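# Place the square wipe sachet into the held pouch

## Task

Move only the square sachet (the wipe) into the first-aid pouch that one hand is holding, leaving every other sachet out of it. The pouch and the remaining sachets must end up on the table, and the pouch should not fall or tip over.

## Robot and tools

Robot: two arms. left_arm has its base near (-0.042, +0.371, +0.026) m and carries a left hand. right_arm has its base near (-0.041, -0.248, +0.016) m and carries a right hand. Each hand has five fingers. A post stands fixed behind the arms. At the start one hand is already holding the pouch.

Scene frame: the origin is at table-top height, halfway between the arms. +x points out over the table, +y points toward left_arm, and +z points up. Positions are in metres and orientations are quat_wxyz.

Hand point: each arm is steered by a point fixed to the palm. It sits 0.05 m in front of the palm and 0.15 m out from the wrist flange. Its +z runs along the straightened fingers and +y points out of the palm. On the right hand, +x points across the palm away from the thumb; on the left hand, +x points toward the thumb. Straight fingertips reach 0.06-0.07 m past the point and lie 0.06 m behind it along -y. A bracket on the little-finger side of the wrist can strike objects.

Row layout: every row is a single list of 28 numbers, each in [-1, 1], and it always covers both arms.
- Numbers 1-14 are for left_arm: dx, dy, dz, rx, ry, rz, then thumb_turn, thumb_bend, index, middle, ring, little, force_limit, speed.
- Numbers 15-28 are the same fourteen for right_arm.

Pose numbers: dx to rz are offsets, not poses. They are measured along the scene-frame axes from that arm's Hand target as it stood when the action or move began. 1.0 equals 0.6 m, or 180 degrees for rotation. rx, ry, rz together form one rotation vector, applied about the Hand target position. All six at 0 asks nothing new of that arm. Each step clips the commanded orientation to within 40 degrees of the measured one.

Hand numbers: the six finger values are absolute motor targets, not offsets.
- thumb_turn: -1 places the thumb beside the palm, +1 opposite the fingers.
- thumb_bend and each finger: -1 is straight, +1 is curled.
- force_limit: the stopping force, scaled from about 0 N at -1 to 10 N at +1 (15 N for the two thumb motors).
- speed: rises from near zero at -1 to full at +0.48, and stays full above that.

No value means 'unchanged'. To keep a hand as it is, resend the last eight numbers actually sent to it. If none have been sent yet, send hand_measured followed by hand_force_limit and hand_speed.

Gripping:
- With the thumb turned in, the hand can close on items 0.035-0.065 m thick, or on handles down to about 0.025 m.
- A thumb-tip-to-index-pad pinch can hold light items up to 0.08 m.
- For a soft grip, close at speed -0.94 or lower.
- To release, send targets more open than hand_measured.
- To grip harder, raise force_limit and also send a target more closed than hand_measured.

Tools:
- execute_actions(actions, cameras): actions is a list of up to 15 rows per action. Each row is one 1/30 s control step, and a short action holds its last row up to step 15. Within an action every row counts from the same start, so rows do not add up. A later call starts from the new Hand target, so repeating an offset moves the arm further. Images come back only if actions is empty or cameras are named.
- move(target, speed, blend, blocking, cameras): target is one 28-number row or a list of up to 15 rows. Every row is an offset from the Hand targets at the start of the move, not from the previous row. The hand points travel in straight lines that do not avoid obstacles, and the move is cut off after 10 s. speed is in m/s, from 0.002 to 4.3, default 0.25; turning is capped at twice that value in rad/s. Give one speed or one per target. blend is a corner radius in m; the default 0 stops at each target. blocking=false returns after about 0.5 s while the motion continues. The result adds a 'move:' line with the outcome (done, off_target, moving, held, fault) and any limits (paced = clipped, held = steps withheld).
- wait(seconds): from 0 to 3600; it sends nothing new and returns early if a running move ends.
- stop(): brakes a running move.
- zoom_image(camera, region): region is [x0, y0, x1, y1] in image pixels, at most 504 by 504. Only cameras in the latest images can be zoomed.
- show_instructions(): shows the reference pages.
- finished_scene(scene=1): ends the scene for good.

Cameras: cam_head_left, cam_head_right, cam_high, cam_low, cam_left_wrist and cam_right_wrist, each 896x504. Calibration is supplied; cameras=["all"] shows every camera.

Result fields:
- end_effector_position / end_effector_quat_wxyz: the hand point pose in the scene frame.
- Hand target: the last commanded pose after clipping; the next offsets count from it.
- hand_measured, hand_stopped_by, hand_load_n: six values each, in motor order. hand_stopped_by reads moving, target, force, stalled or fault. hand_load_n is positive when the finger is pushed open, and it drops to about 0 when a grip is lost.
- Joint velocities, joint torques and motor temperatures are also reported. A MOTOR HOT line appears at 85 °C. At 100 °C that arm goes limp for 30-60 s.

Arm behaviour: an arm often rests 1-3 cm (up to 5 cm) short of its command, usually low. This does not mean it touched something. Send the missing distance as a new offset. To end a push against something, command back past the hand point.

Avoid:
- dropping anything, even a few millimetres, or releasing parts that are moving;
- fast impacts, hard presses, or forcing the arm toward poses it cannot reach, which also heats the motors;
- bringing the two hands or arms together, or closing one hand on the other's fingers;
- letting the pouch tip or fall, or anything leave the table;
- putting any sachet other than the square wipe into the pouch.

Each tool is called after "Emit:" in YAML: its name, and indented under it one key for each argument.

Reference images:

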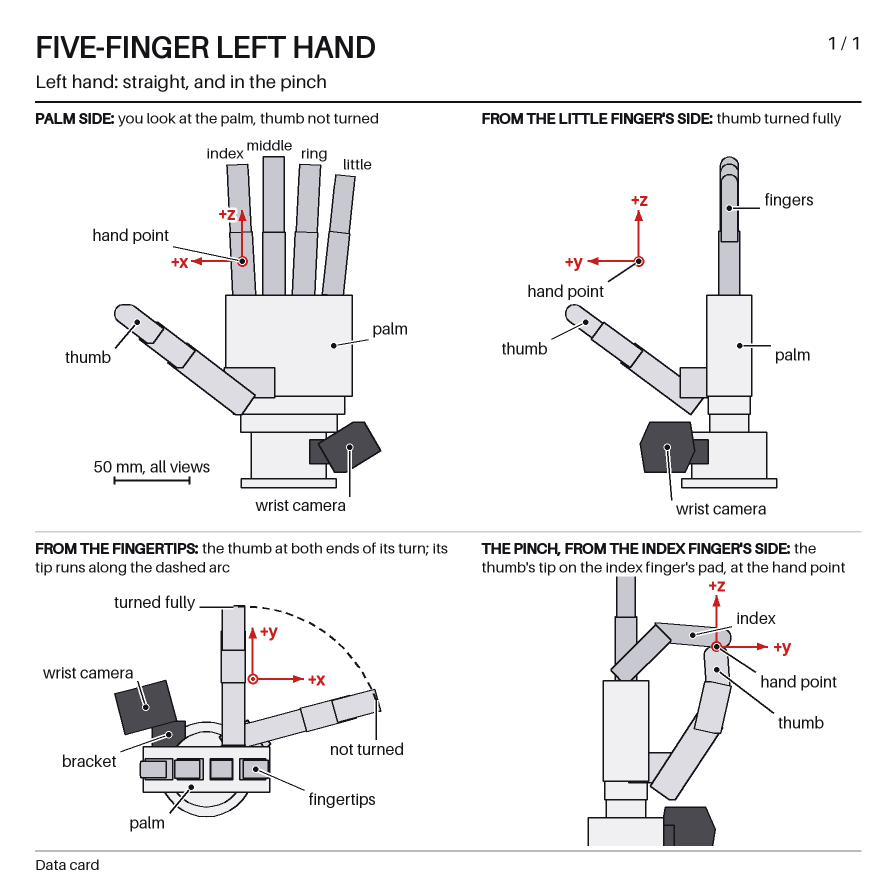

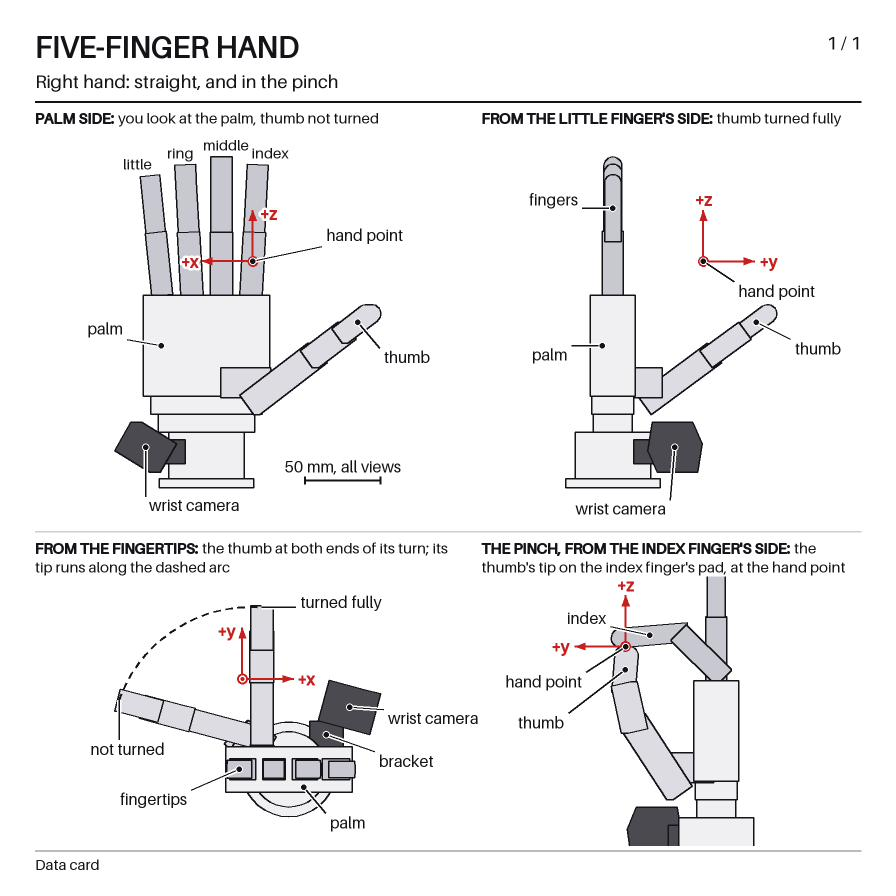

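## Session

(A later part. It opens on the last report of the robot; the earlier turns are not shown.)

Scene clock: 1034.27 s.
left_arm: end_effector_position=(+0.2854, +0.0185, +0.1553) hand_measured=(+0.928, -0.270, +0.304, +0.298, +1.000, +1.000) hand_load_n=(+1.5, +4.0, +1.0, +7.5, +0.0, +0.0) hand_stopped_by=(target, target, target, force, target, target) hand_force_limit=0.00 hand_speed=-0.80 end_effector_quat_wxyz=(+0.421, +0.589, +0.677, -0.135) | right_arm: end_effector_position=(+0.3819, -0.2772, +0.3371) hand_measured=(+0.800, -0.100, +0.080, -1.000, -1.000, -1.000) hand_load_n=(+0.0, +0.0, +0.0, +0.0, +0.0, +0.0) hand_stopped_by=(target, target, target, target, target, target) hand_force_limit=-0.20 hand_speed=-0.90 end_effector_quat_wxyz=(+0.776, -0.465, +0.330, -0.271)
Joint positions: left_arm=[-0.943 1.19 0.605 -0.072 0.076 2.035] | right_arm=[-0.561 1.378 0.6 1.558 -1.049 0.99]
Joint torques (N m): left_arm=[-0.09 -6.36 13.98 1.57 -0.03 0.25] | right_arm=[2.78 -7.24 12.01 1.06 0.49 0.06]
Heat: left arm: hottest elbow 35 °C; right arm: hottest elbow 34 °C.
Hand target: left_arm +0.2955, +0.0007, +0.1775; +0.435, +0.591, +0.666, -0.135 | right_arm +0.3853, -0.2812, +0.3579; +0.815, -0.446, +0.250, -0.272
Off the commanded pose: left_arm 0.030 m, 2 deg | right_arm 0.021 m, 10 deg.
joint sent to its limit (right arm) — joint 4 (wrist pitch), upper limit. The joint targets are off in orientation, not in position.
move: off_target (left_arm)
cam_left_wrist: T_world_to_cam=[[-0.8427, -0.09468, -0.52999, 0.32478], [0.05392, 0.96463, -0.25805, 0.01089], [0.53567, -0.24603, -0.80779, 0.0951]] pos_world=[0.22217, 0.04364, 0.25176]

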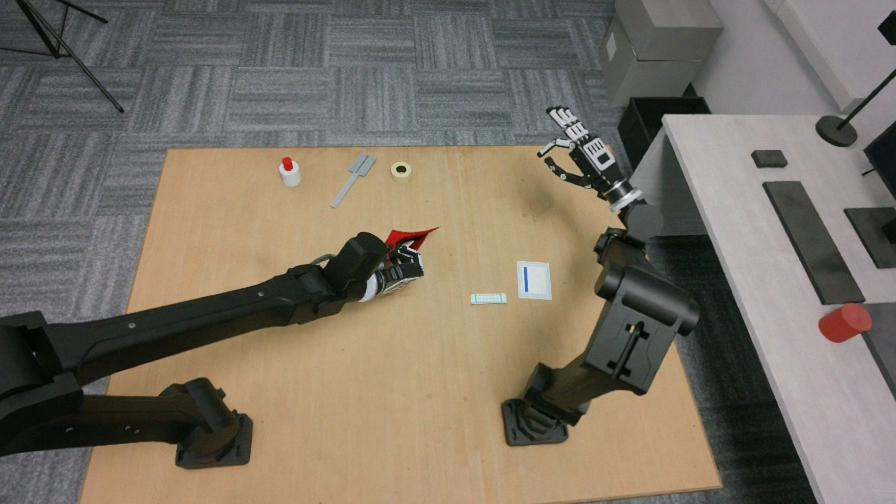

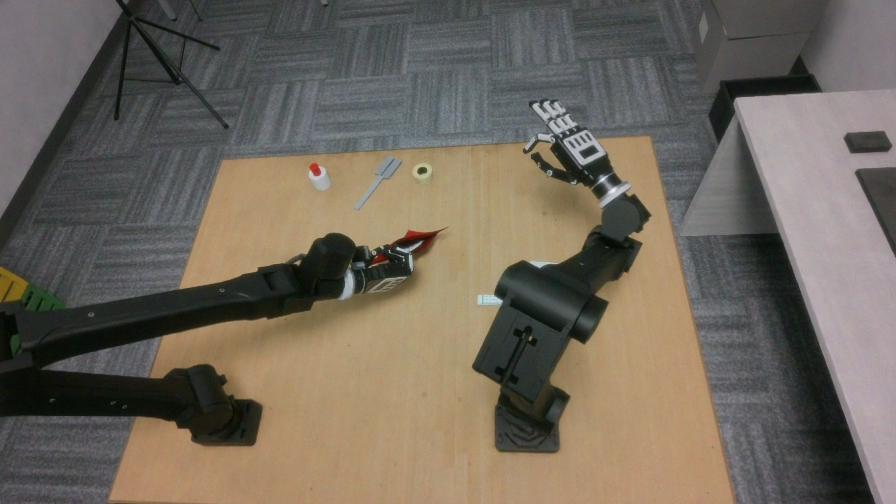

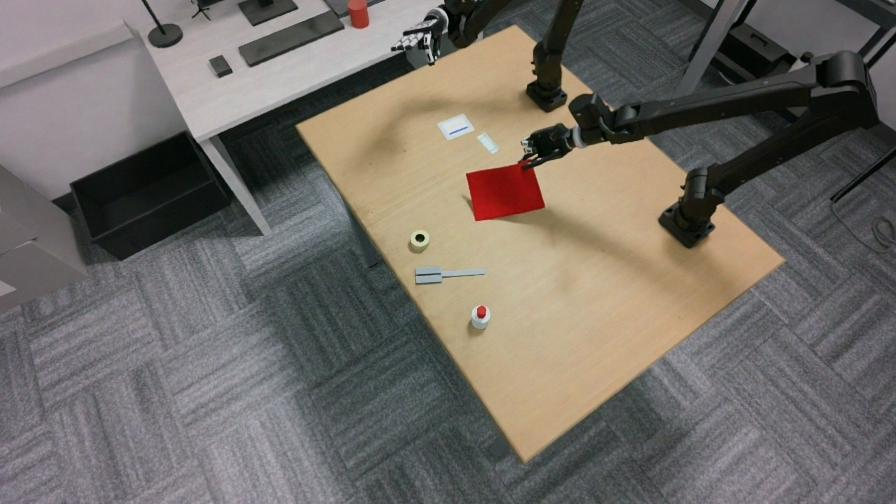

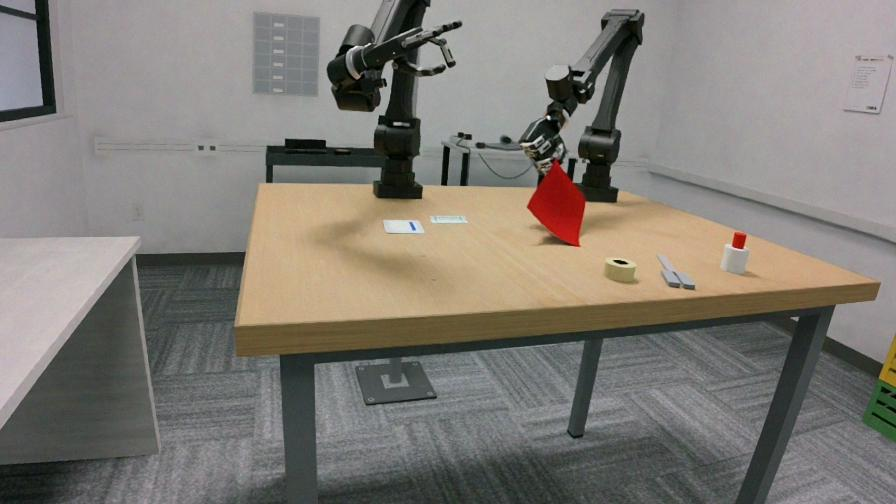

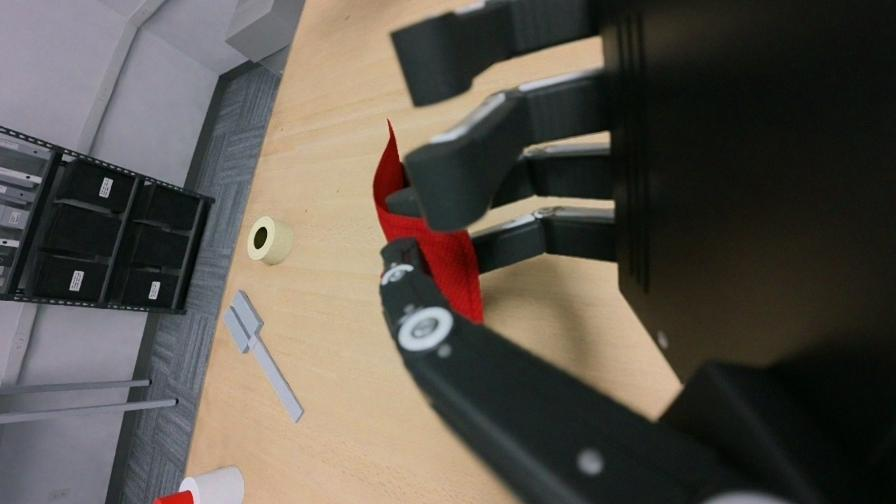

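Emit:
move:
  target:
    - [0.024,-0.14,-0.076,0.106,-0.029,0.138,0.928,-0.268,0.304,0.298,1.0,1.0,0.0,-0.8,0,0,0,0,0,0,0.8,-0.1,0.08,-1.0,-1.0,-1.0,-0.2,-0.9]
  speed: 0.06
  cameras: ["cam_head_left","cam_head_right","cam_high","cam_low","cam_left_wrist","cam_right_wrist"]

Emit:
zoom_image:
  camera: "cam_high"
  region: [420, 100, 620, 260]

Emit:
zoom_image:
  camera: "cam_low"
  region: [480, 120, 640, 270]

Emit:
zoom_image:
  camera: "cam_head_right"
  region: [330, 170, 490, 320]

Scene clock: 1066.77 s.
left_arm: end_effector_position=(+0.3060, -0.0650, +0.1207) hand_measured=(+0.928, -0.270, +0.304, +0.298, +1.000, +1.000) hand_load_n=(+1.5, +4.0, +1.0, +8.0, +0.0, +0.0) hand_stopped_by=(target, target, target, force, target, target) hand_force_limit=0.00 hand_speed=-0.80 end_effector_quat_wxyz=(+0.370, +0.511, +0.769, +0.107) | right_arm: end_effector_position=(+0.3819, -0.2772, +0.3371) hand_measured=(+0.800, -0.100, +0.080, -1.000, -1.000, -1.000) hand_load_n=(+0.0, +0.0, +0.0, +0.0, +0.0, +0.0) hand_stopped_by=(target, target, target, target, target, target) hand_force_limit=-0.20 hand_speed=-0.90 end_effector_quat_wxyz=(+0.776, -0.465, +0.330, -0.271)
Joint positions: left_arm=[-1.2 1.688 1.063 -0.374 -0.581 1.731] | right_arm=[-0.561 1.378 0.6 1.558 -1.049 0.99]
Joint torques (N m): left_arm=[-0.09 -13.16 12.86 0.92 -0.51 0.01] | right_arm=[2.9 -7.65 12.04 1.06 0.47 0.08]
Motor temperatures (°C): left_arm=[27 29 42 24 26 26] | right_arm=[25 28 35 27 26 25]
Heat: left arm: hottest elbow 42 °C; right arm: hottest elbow 35 °C.
Hand target: left_arm +0.3097, -0.0835, +0.1319; +0.380, +0.504, +0.769, +0.099 | right_arm +0.3853, -0.2812, +0.3579; +0.815, -0.446, +0.250, -0.272
Off the commanded pose: left_arm 0.022 m, 2 deg | right_arm 0.021 m, 10 deg.
joint sent to its limit (right arm) — joint 4 (wrist pitch), upper limit. The joint targets are off in orientation, not in position.
move: off_target (left_arm)
cam_left_wrist: T_world_to_cam=[[-0.70647, -0.20275, -0.67808, 0.28504], [-0.33436, 0.94004, 0.06728, 0.15936], [0.62378, 0.27426, -0.7319, 0.03324]] pos_world=[0.23392, -0.10113, 0.20688]
cam_right_wrist: T_world_to_cam=[[0.26704, 0.17321, -0.94799, 0.25831], [-0.90356, 0.38704, -0.18381, 0.51149], [0.33507, 0.90565, 0.25986, 0.15367]] pos_world=[0.34169, -0.38188, 0.29896]

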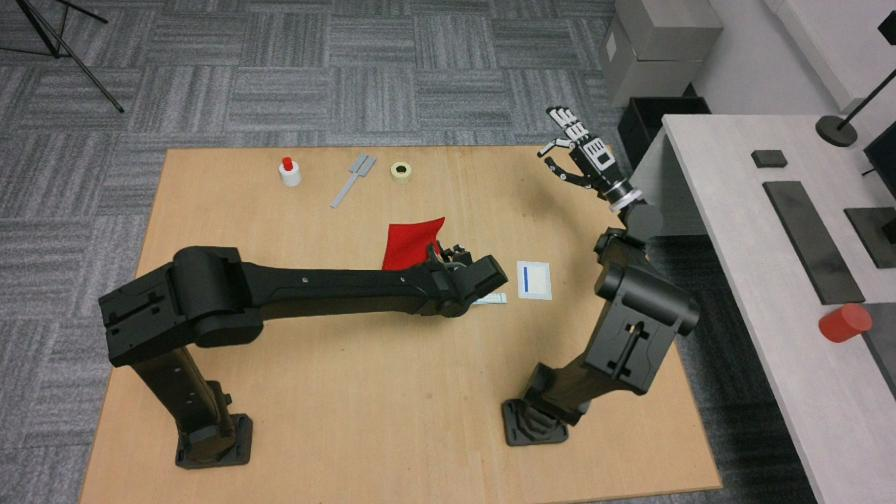

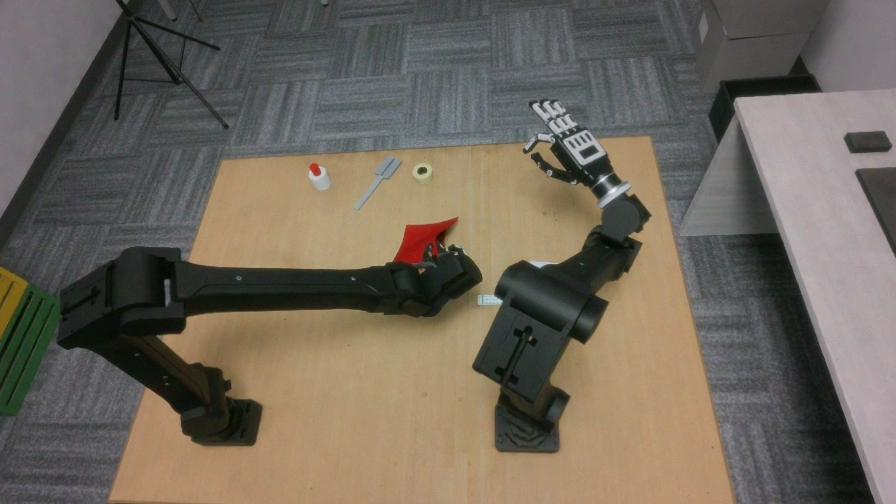

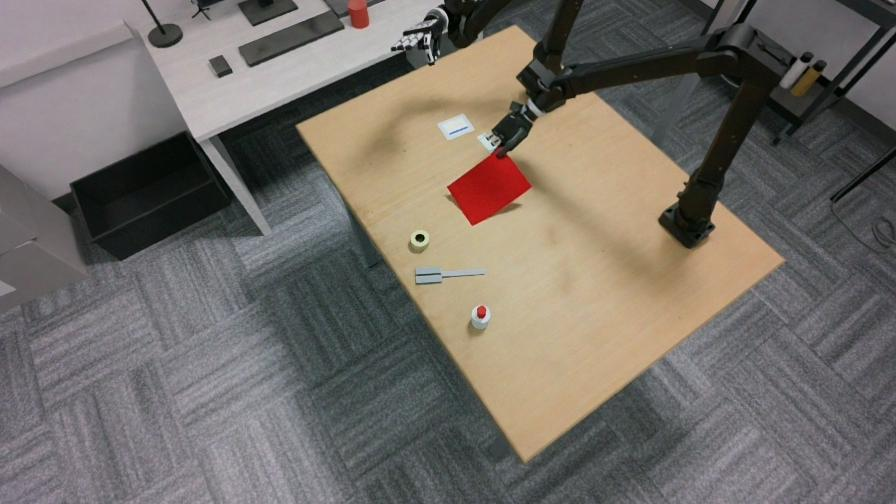

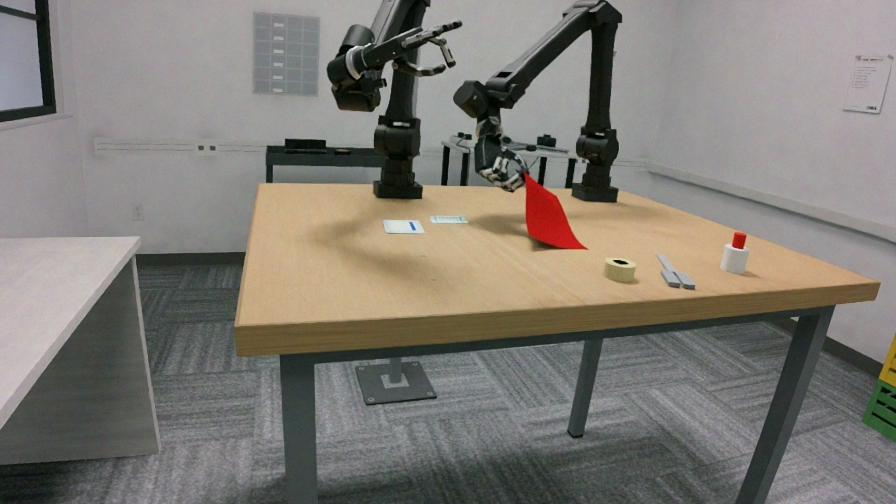

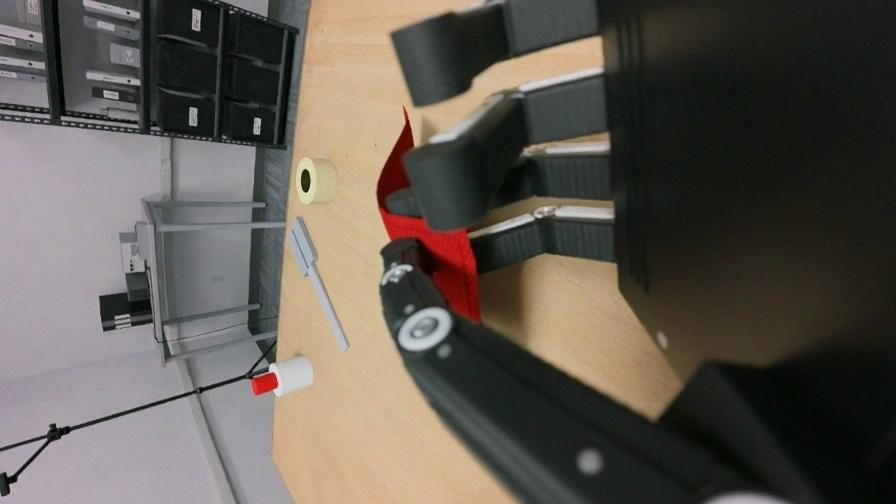

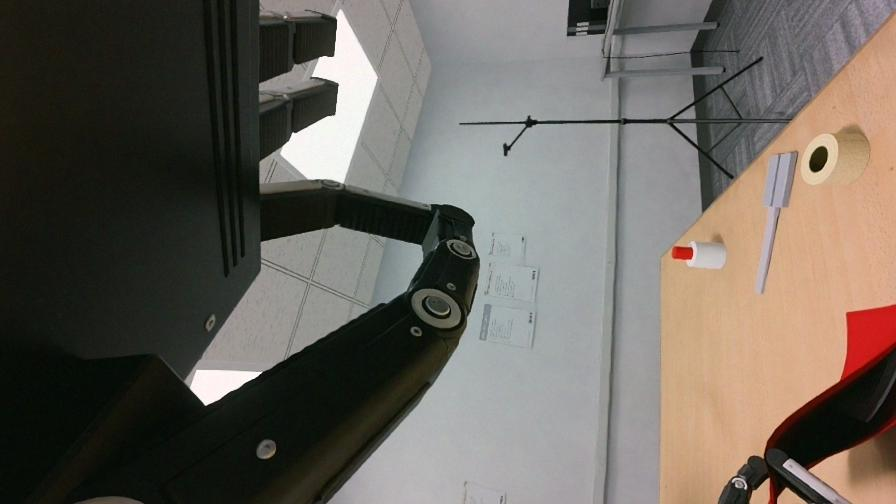

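Scaled by 2.520 from the camera's image (finer frame: 1280x720).

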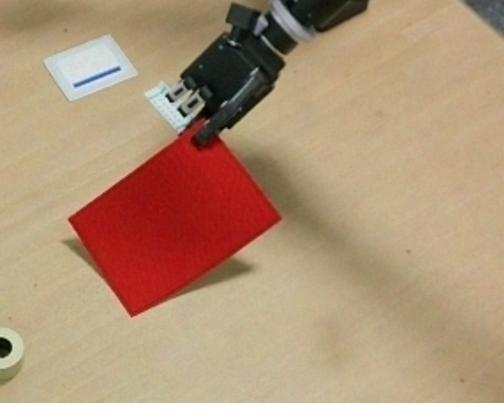

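Scaled by 3.150 from the camera's image (finer frame: 1280x720).

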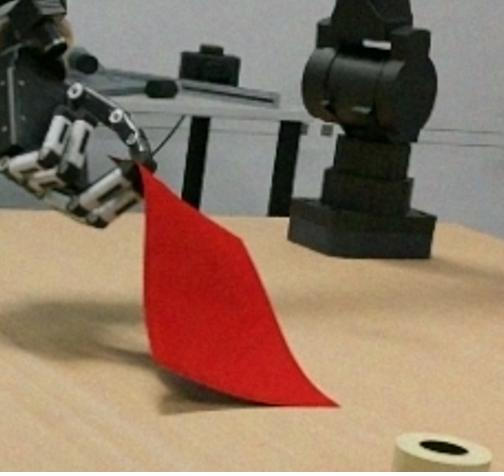

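Scaled by 3.150 from the camera's image (finer frame: 1280x720).

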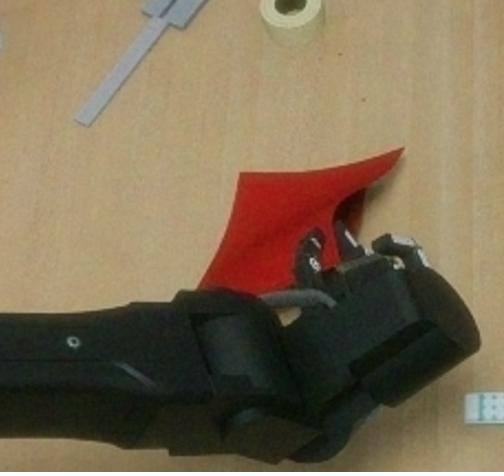

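Emit:
move:
  target:
    - [-0.033,-0.025,-0.067,-0.075,0.117,0,0.928,-0.268,0.304,0.298,1.0,1.0,0.0,-0.8,0,0,0,0,0,0,0.8,-0.1,0.08,-1.0,-1.0,-1.0,-0.2,-0.9]
  speed: 0.06
  cameras: ["cam_head_left","cam_head_right","cam_high","cam_low","cam_left_wrist"]

Emit:
zoom_image:
  camera: "cam_high"
  region: [420, 100, 620, 260]

Emit:
zoom_image:
  camera: "cam_low"
  region: [460, 150, 620, 270]

Scene clock: 1077.83 s.
left_arm: end_effector_position=(+0.2792, -0.0831, +0.0703) hand_measured=(+0.928, -0.270, +0.304, +0.298, +1.000, +1.000) hand_load_n=(+1.5, +4.0, +1.5, +8.0, +0.0, +0.0) hand_stopped_by=(target, target, target, force, target, target) hand_force_limit=0.00 hand_speed=-0.80 end_effector_quat_wxyz=(+0.273, +0.478, +0.832, -0.071) | right_arm: end_effector_position=(+0.3819, -0.2772, +0.3371) hand_measured=(+0.800, -0.100, +0.080, -1.000, -1.000, -1.000) hand_load_n=(+0.0, +0.0, +0.0, +0.0, +0.0, +0.0) hand_stopped_by=(target, target, target, target, target, target) hand_force_limit=-0.20 hand_speed=-0.90 end_effector_quat_wxyz=(+0.776, -0.465, +0.330, -0.271)
Joint positions: left_arm=[-1.136 1.685 1.07 -0.41 -0.185 1.543] | right_arm=[-0.561 1.378 0.6 1.558 -1.049 0.99]
Joint torques (N m): left_arm=[0.97 -15.33 12.46 1.16 -0.04 -0.01] | right_arm=[2.49 -7.59 12.1 1.06 0.49 0.08]
Heat: left arm: hottest elbow 41 °C; right arm: hottest elbow 35 °C.
Hand target: left_arm +0.2900, -0.0984, +0.0917; +0.290, +0.465, +0.832, -0.085 | right_arm +0.3853, -0.2812, +0.3579; +0.815, -0.446, +0.250, -0.272
Off the commanded pose: left_arm 0.028 m, 3 deg | right_arm 0.021 m, 10 deg.
joint sent to its limit (right arm) — joint 4 (wrist pitch), upper limit. The joint targets are off in orientation, not in position.
move: off_target (left_arm)
cam_left_wrist: T_world_to_cam=[[-0.89474, -0.31301, -0.31855, 0.24636], [-0.32638, 0.94516, -0.01198, 0.17449], [0.30483, 0.09325, -0.94783, 0.1072]] pos_world=[0.2447, -0.09781, 0.18218]

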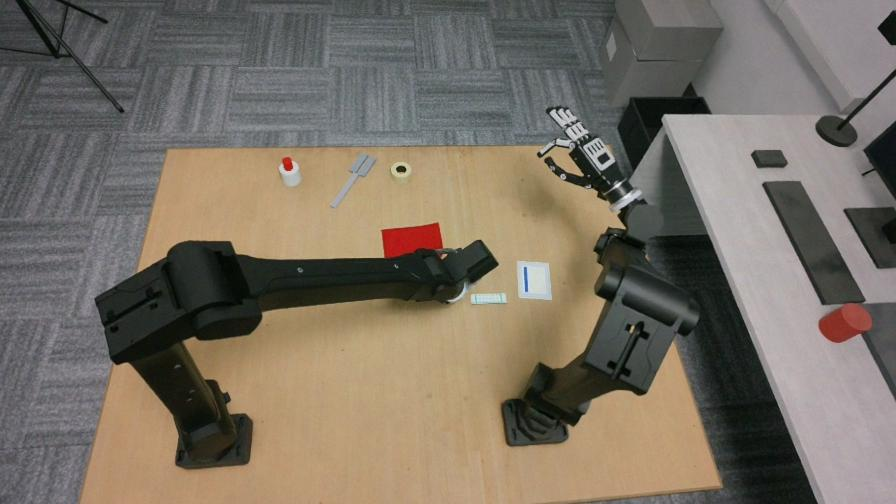

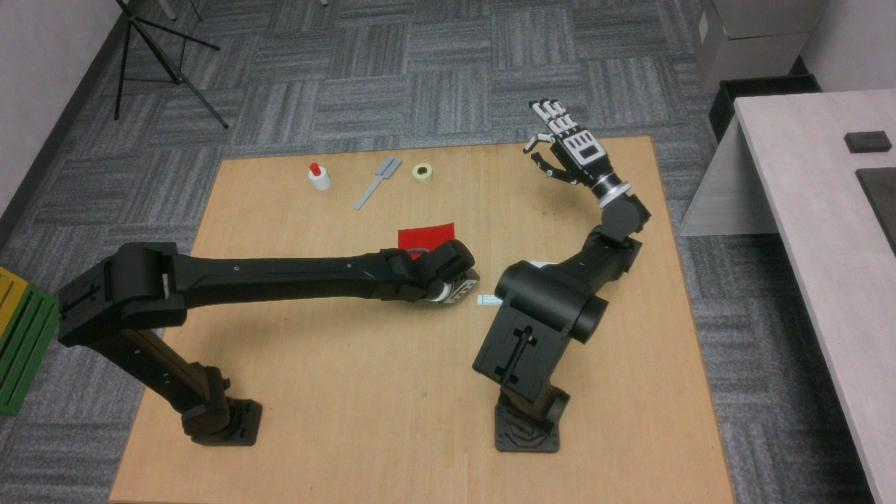

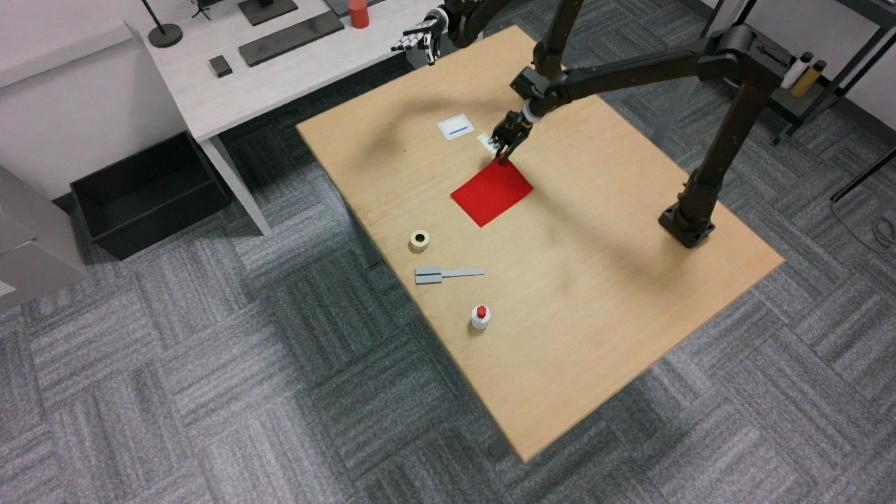

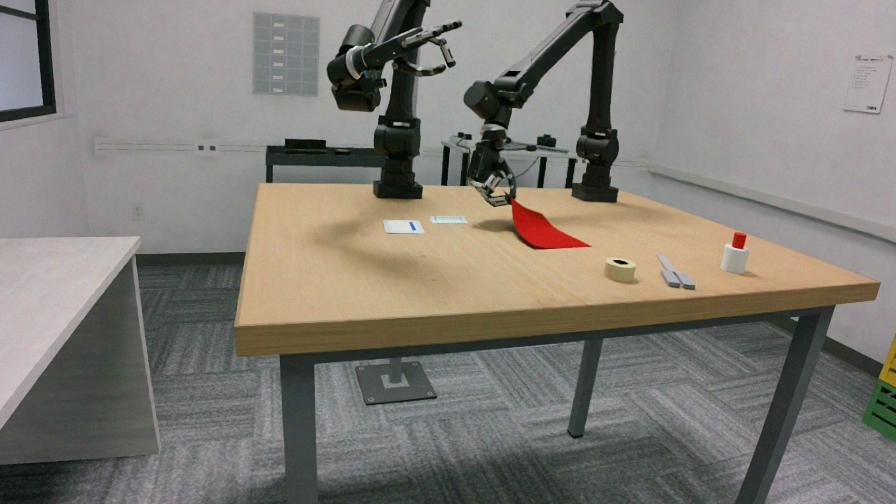

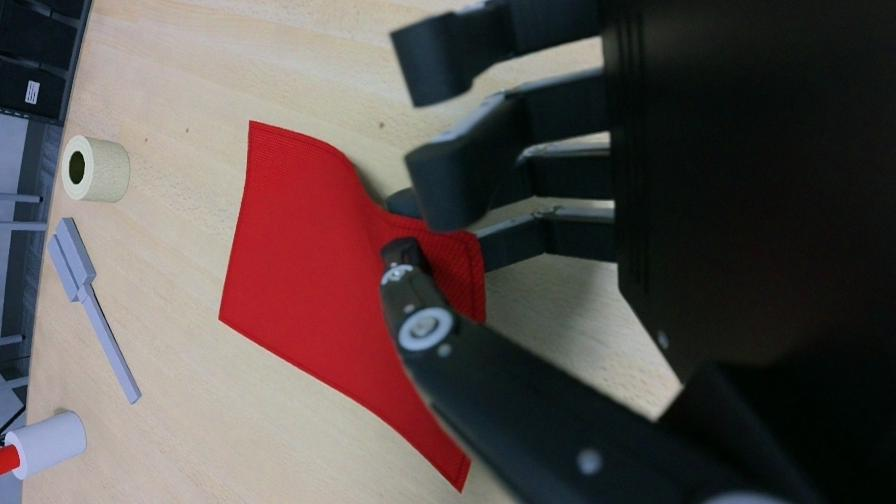

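Scaled by 2.520 from the camera's image (finer frame: 1280x720).

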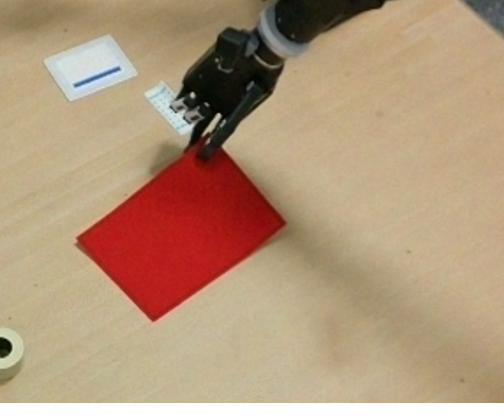

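Scaled by 3.150 from the camera's image (finer frame: 1280x720).

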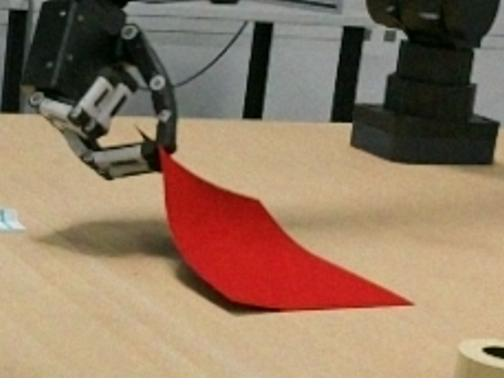

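Emit:
move:
  target:
    - [-0.012,-0.008,-0.025,0,0,0,0.928,-0.268,0.304,0.298,1.0,1.0,0.0,-0.8,0,0,0,0,0,0,0.8,-0.1,0.08,-1.0,-1.0,-1.0,-0.2,-0.9]
  speed: 0.04
  cameras: ["cam_high","cam_low","cam_left_wrist"]

Emit:
zoom_image:
  camera: "cam_low"
  region: [460, 150, 620, 270]

Emit:
zoom_image:
  camera: "cam_high"
  region: [420, 100, 620, 260]

Scene clock: 1082.37 s.
left_arm: end_effector_position=(+0.2787, -0.0850, +0.0708) hand_measured=(+0.928, -0.270, +0.304, +0.298, +1.000, +1.000) hand_load_n=(+1.0, +4.0, +1.5, +8.0, +0.0, +0.0) hand_stopped_by=(target, target, target, force, target, target) hand_force_limit=0.00 hand_speed=-0.80 end_effector_quat_wxyz=(+0.277, +0.472, +0.834, -0.075) | right_arm: end_effector_position=(+0.3819, -0.2772, +0.3371) hand_measured=(+0.800, -0.100, +0.080, -1.000, -1.000, -1.000) hand_load_n=(+0.0, +0.0, +0.0, +0.0, +0.0, +0.0) hand_stopped_by=(target, target, target, target, target, target) hand_force_limit=-0.20 hand_speed=-0.90 end_effector_quat_wxyz=(+0.776, -0.465, +0.330, -0.271)
Joint positions: left_arm=[-1.139 1.686 1.07 -0.401 -0.189 1.528] | right_arm=[-0.561 1.378 0.6 1.558 -1.049 0.99]
Joint torques (N m): left_arm=[-0.15 -13.04 11.55 2.28 -0.23 0] | right_arm=[2.96 -7.36 11.97 1.14 0.48 0.06]
Heat: left arm: hottest elbow 41 °C; right arm: hottest elbow 36 °C.
Hand target: left_arm +0.2828, -0.1031, +0.0767; +0.290, +0.465, +0.832, -0.085 | right_arm +0.3853, -0.2812, +0.3579; +0.815, -0.446, +0.250, -0.272
Off the commanded pose: left_arm 0.020 m, 2 deg | right_arm 0.021 m, 10 deg.
joint sent to its limit (right arm) — joint 4 (wrist pitch), upper limit. The joint targets are off in orientation, not in position.
move: off_target (left_arm)
cam_left_wrist: T_world_to_cam=[[-0.89049, -0.32821, -0.31514, 0.24277], [-0.33809, 0.94079, -0.02446, 0.17994], [0.30451, 0.08477, -0.94873, 0.10748]] pos_world=[0.2443, -0.09872, 0.18288]

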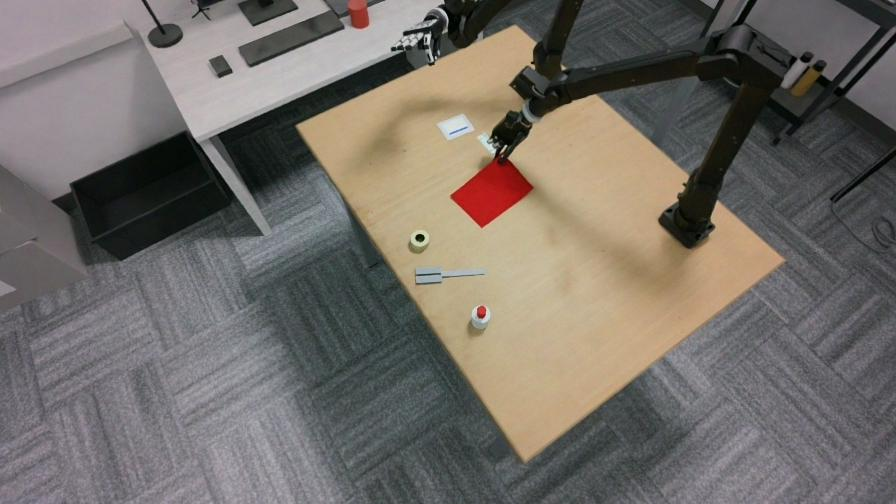

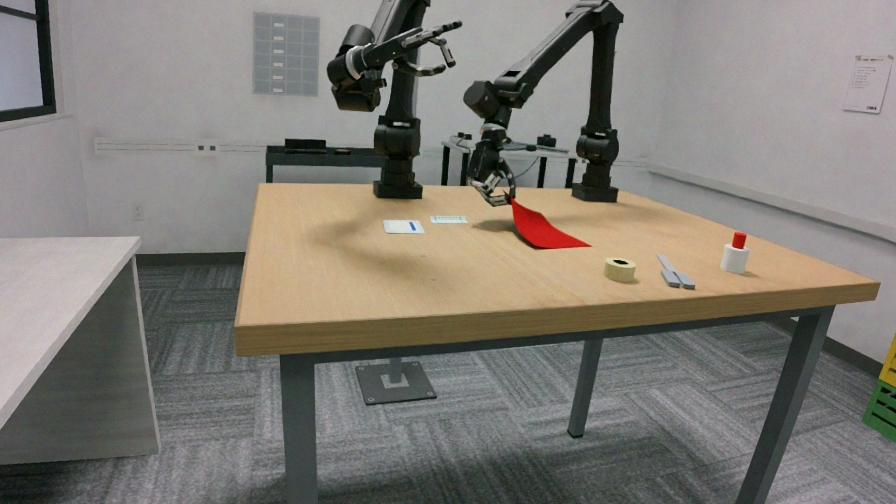

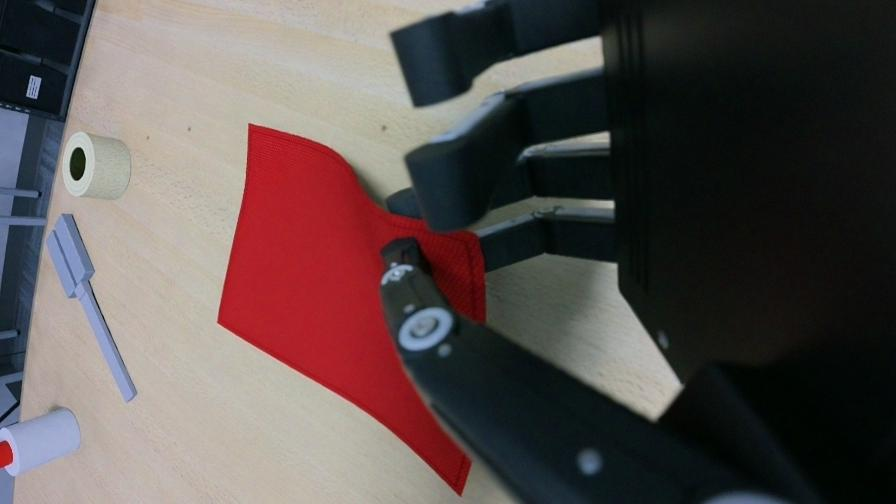

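Scaled by 3.150 from the camera's image (finer frame: 1280x720).

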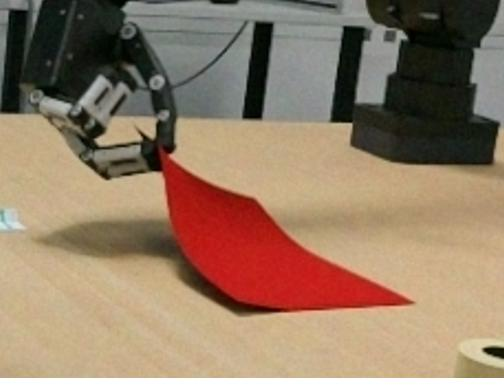

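Scaled by 2.520 from the camera's image (finer frame: 1280x720).

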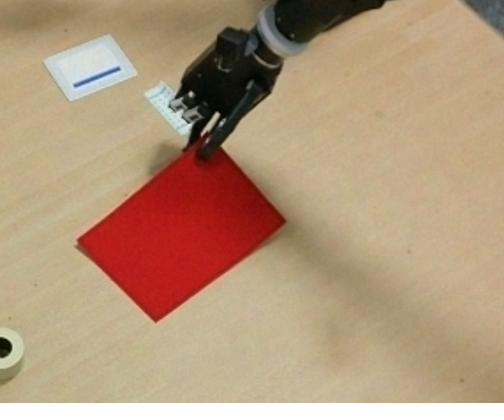

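Emit:
move:
  target:
    - [-0.012,0.0,-0.035,0,0,0,0.928,-0.268,0.304,0.298,1.0,1.0,0.0,-0.8,0,0,0,0,0,0,0.8,-0.1,0.08,-1.0,-1.0,-1.0,-0.2,-0.9]
  speed: 0.04
  cameras: ["cam_high","cam_low","cam_left_wrist"]

Emit:
zoom_image:
  camera: "cam_low"
  region: [460, 150, 620, 270]

Scene clock: 1085.97 s.
left_arm: end_effector_position=(+0.2770, -0.0972, +0.0608) hand_measured=(+0.928, -0.270, +0.304, +0.298, +1.000, +1.000) hand_load_n=(+1.5, +4.0, +1.0, +7.5, +0.0, +0.0) hand_stopped_by=(target, target, target, force, target, target) hand_force_limit=0.00 hand_speed=-0.80 end_effector_quat_wxyz=(+0.288, +0.469, +0.831, -0.082) | right_arm: end_effector_position=(+0.3819, -0.2772, +0.3371) hand_measured=(+0.800, -0.100, +0.080, -1.000, -1.000, -1.000) hand_load_n=(+0.0, +0.0, +0.0, +0.0, +0.0, +0.0) hand_stopped_by=(target, target, target, target, target, target) hand_force_limit=-0.20 hand_speed=-0.90 end_effector_quat_wxyz=(+0.776, -0.465, +0.330, -0.271)
Joint positions: left_arm=[-1.153 1.716 1.07 -0.346 -0.196 1.516] | right_arm=[-0.561 1.378 0.6 1.558 -1.049 0.99]
Joint torques (N m): left_arm=[-0.09 -13.45 9.13 2.35 -0.23 0.01] | right_arm=[2.84 -7.71 12.04 1.05 0.49 0.07]
Heat: left arm: hottest elbow 41 °C; right arm: hottest elbow 36 °C.
Hand target: left_arm +0.2755, -0.1033, +0.0557; +0.290, +0.465, +0.832, -0.085 | right_arm +0.3853, -0.2812, +0.3579; +0.815, -0.446, +0.250, -0.272
Off the commanded pose: left_arm 0.008 m, 1 deg | right_arm 0.021 m, 10 deg.
joint sent to its limit (right arm) — joint 4 (wrist pitch), upper limit. The joint targets are off in orientation, not in position.
move: done
cam_left_wrist: T_world_to_cam=[[-0.88685, -0.33563, -0.31755, 0.23264], [-0.33749, 0.93995, -0.05094, 0.19193], [0.31558, 0.062, -0.94687, 0.09419]] pos_world=[0.24137, -0.10817, 0.17284]

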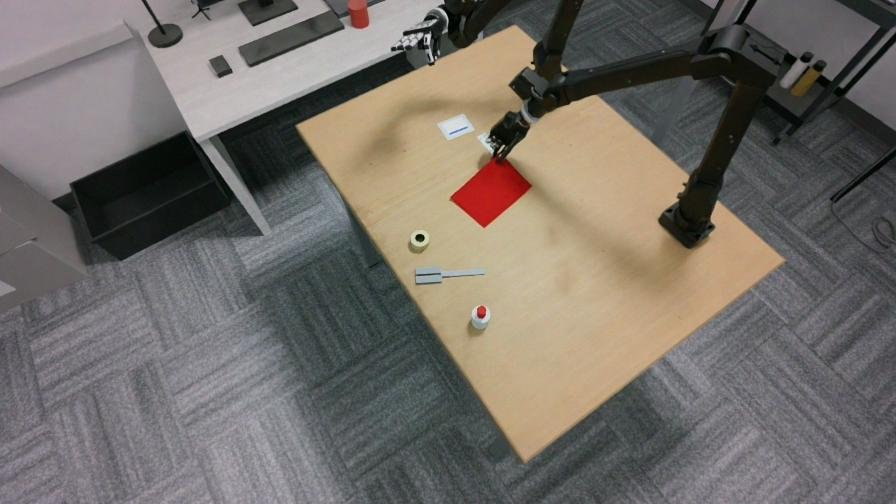

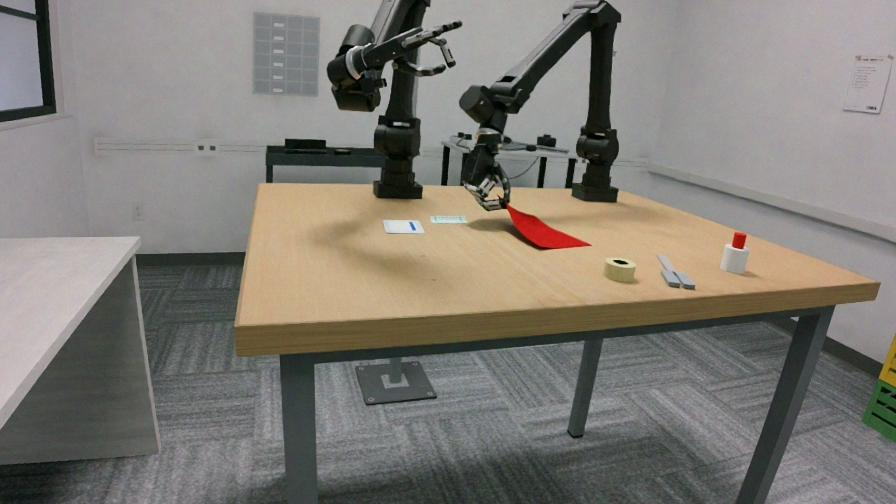

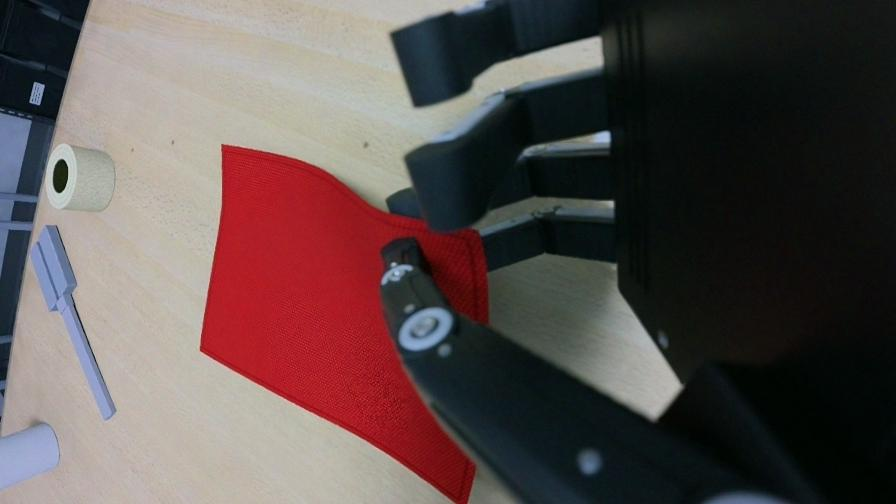

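Scaled by 3.150 from the camera's image (finer frame: 1280x720).

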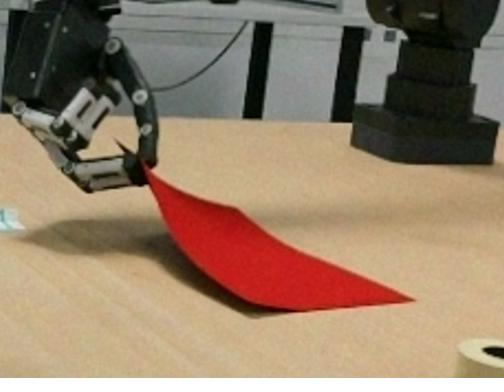

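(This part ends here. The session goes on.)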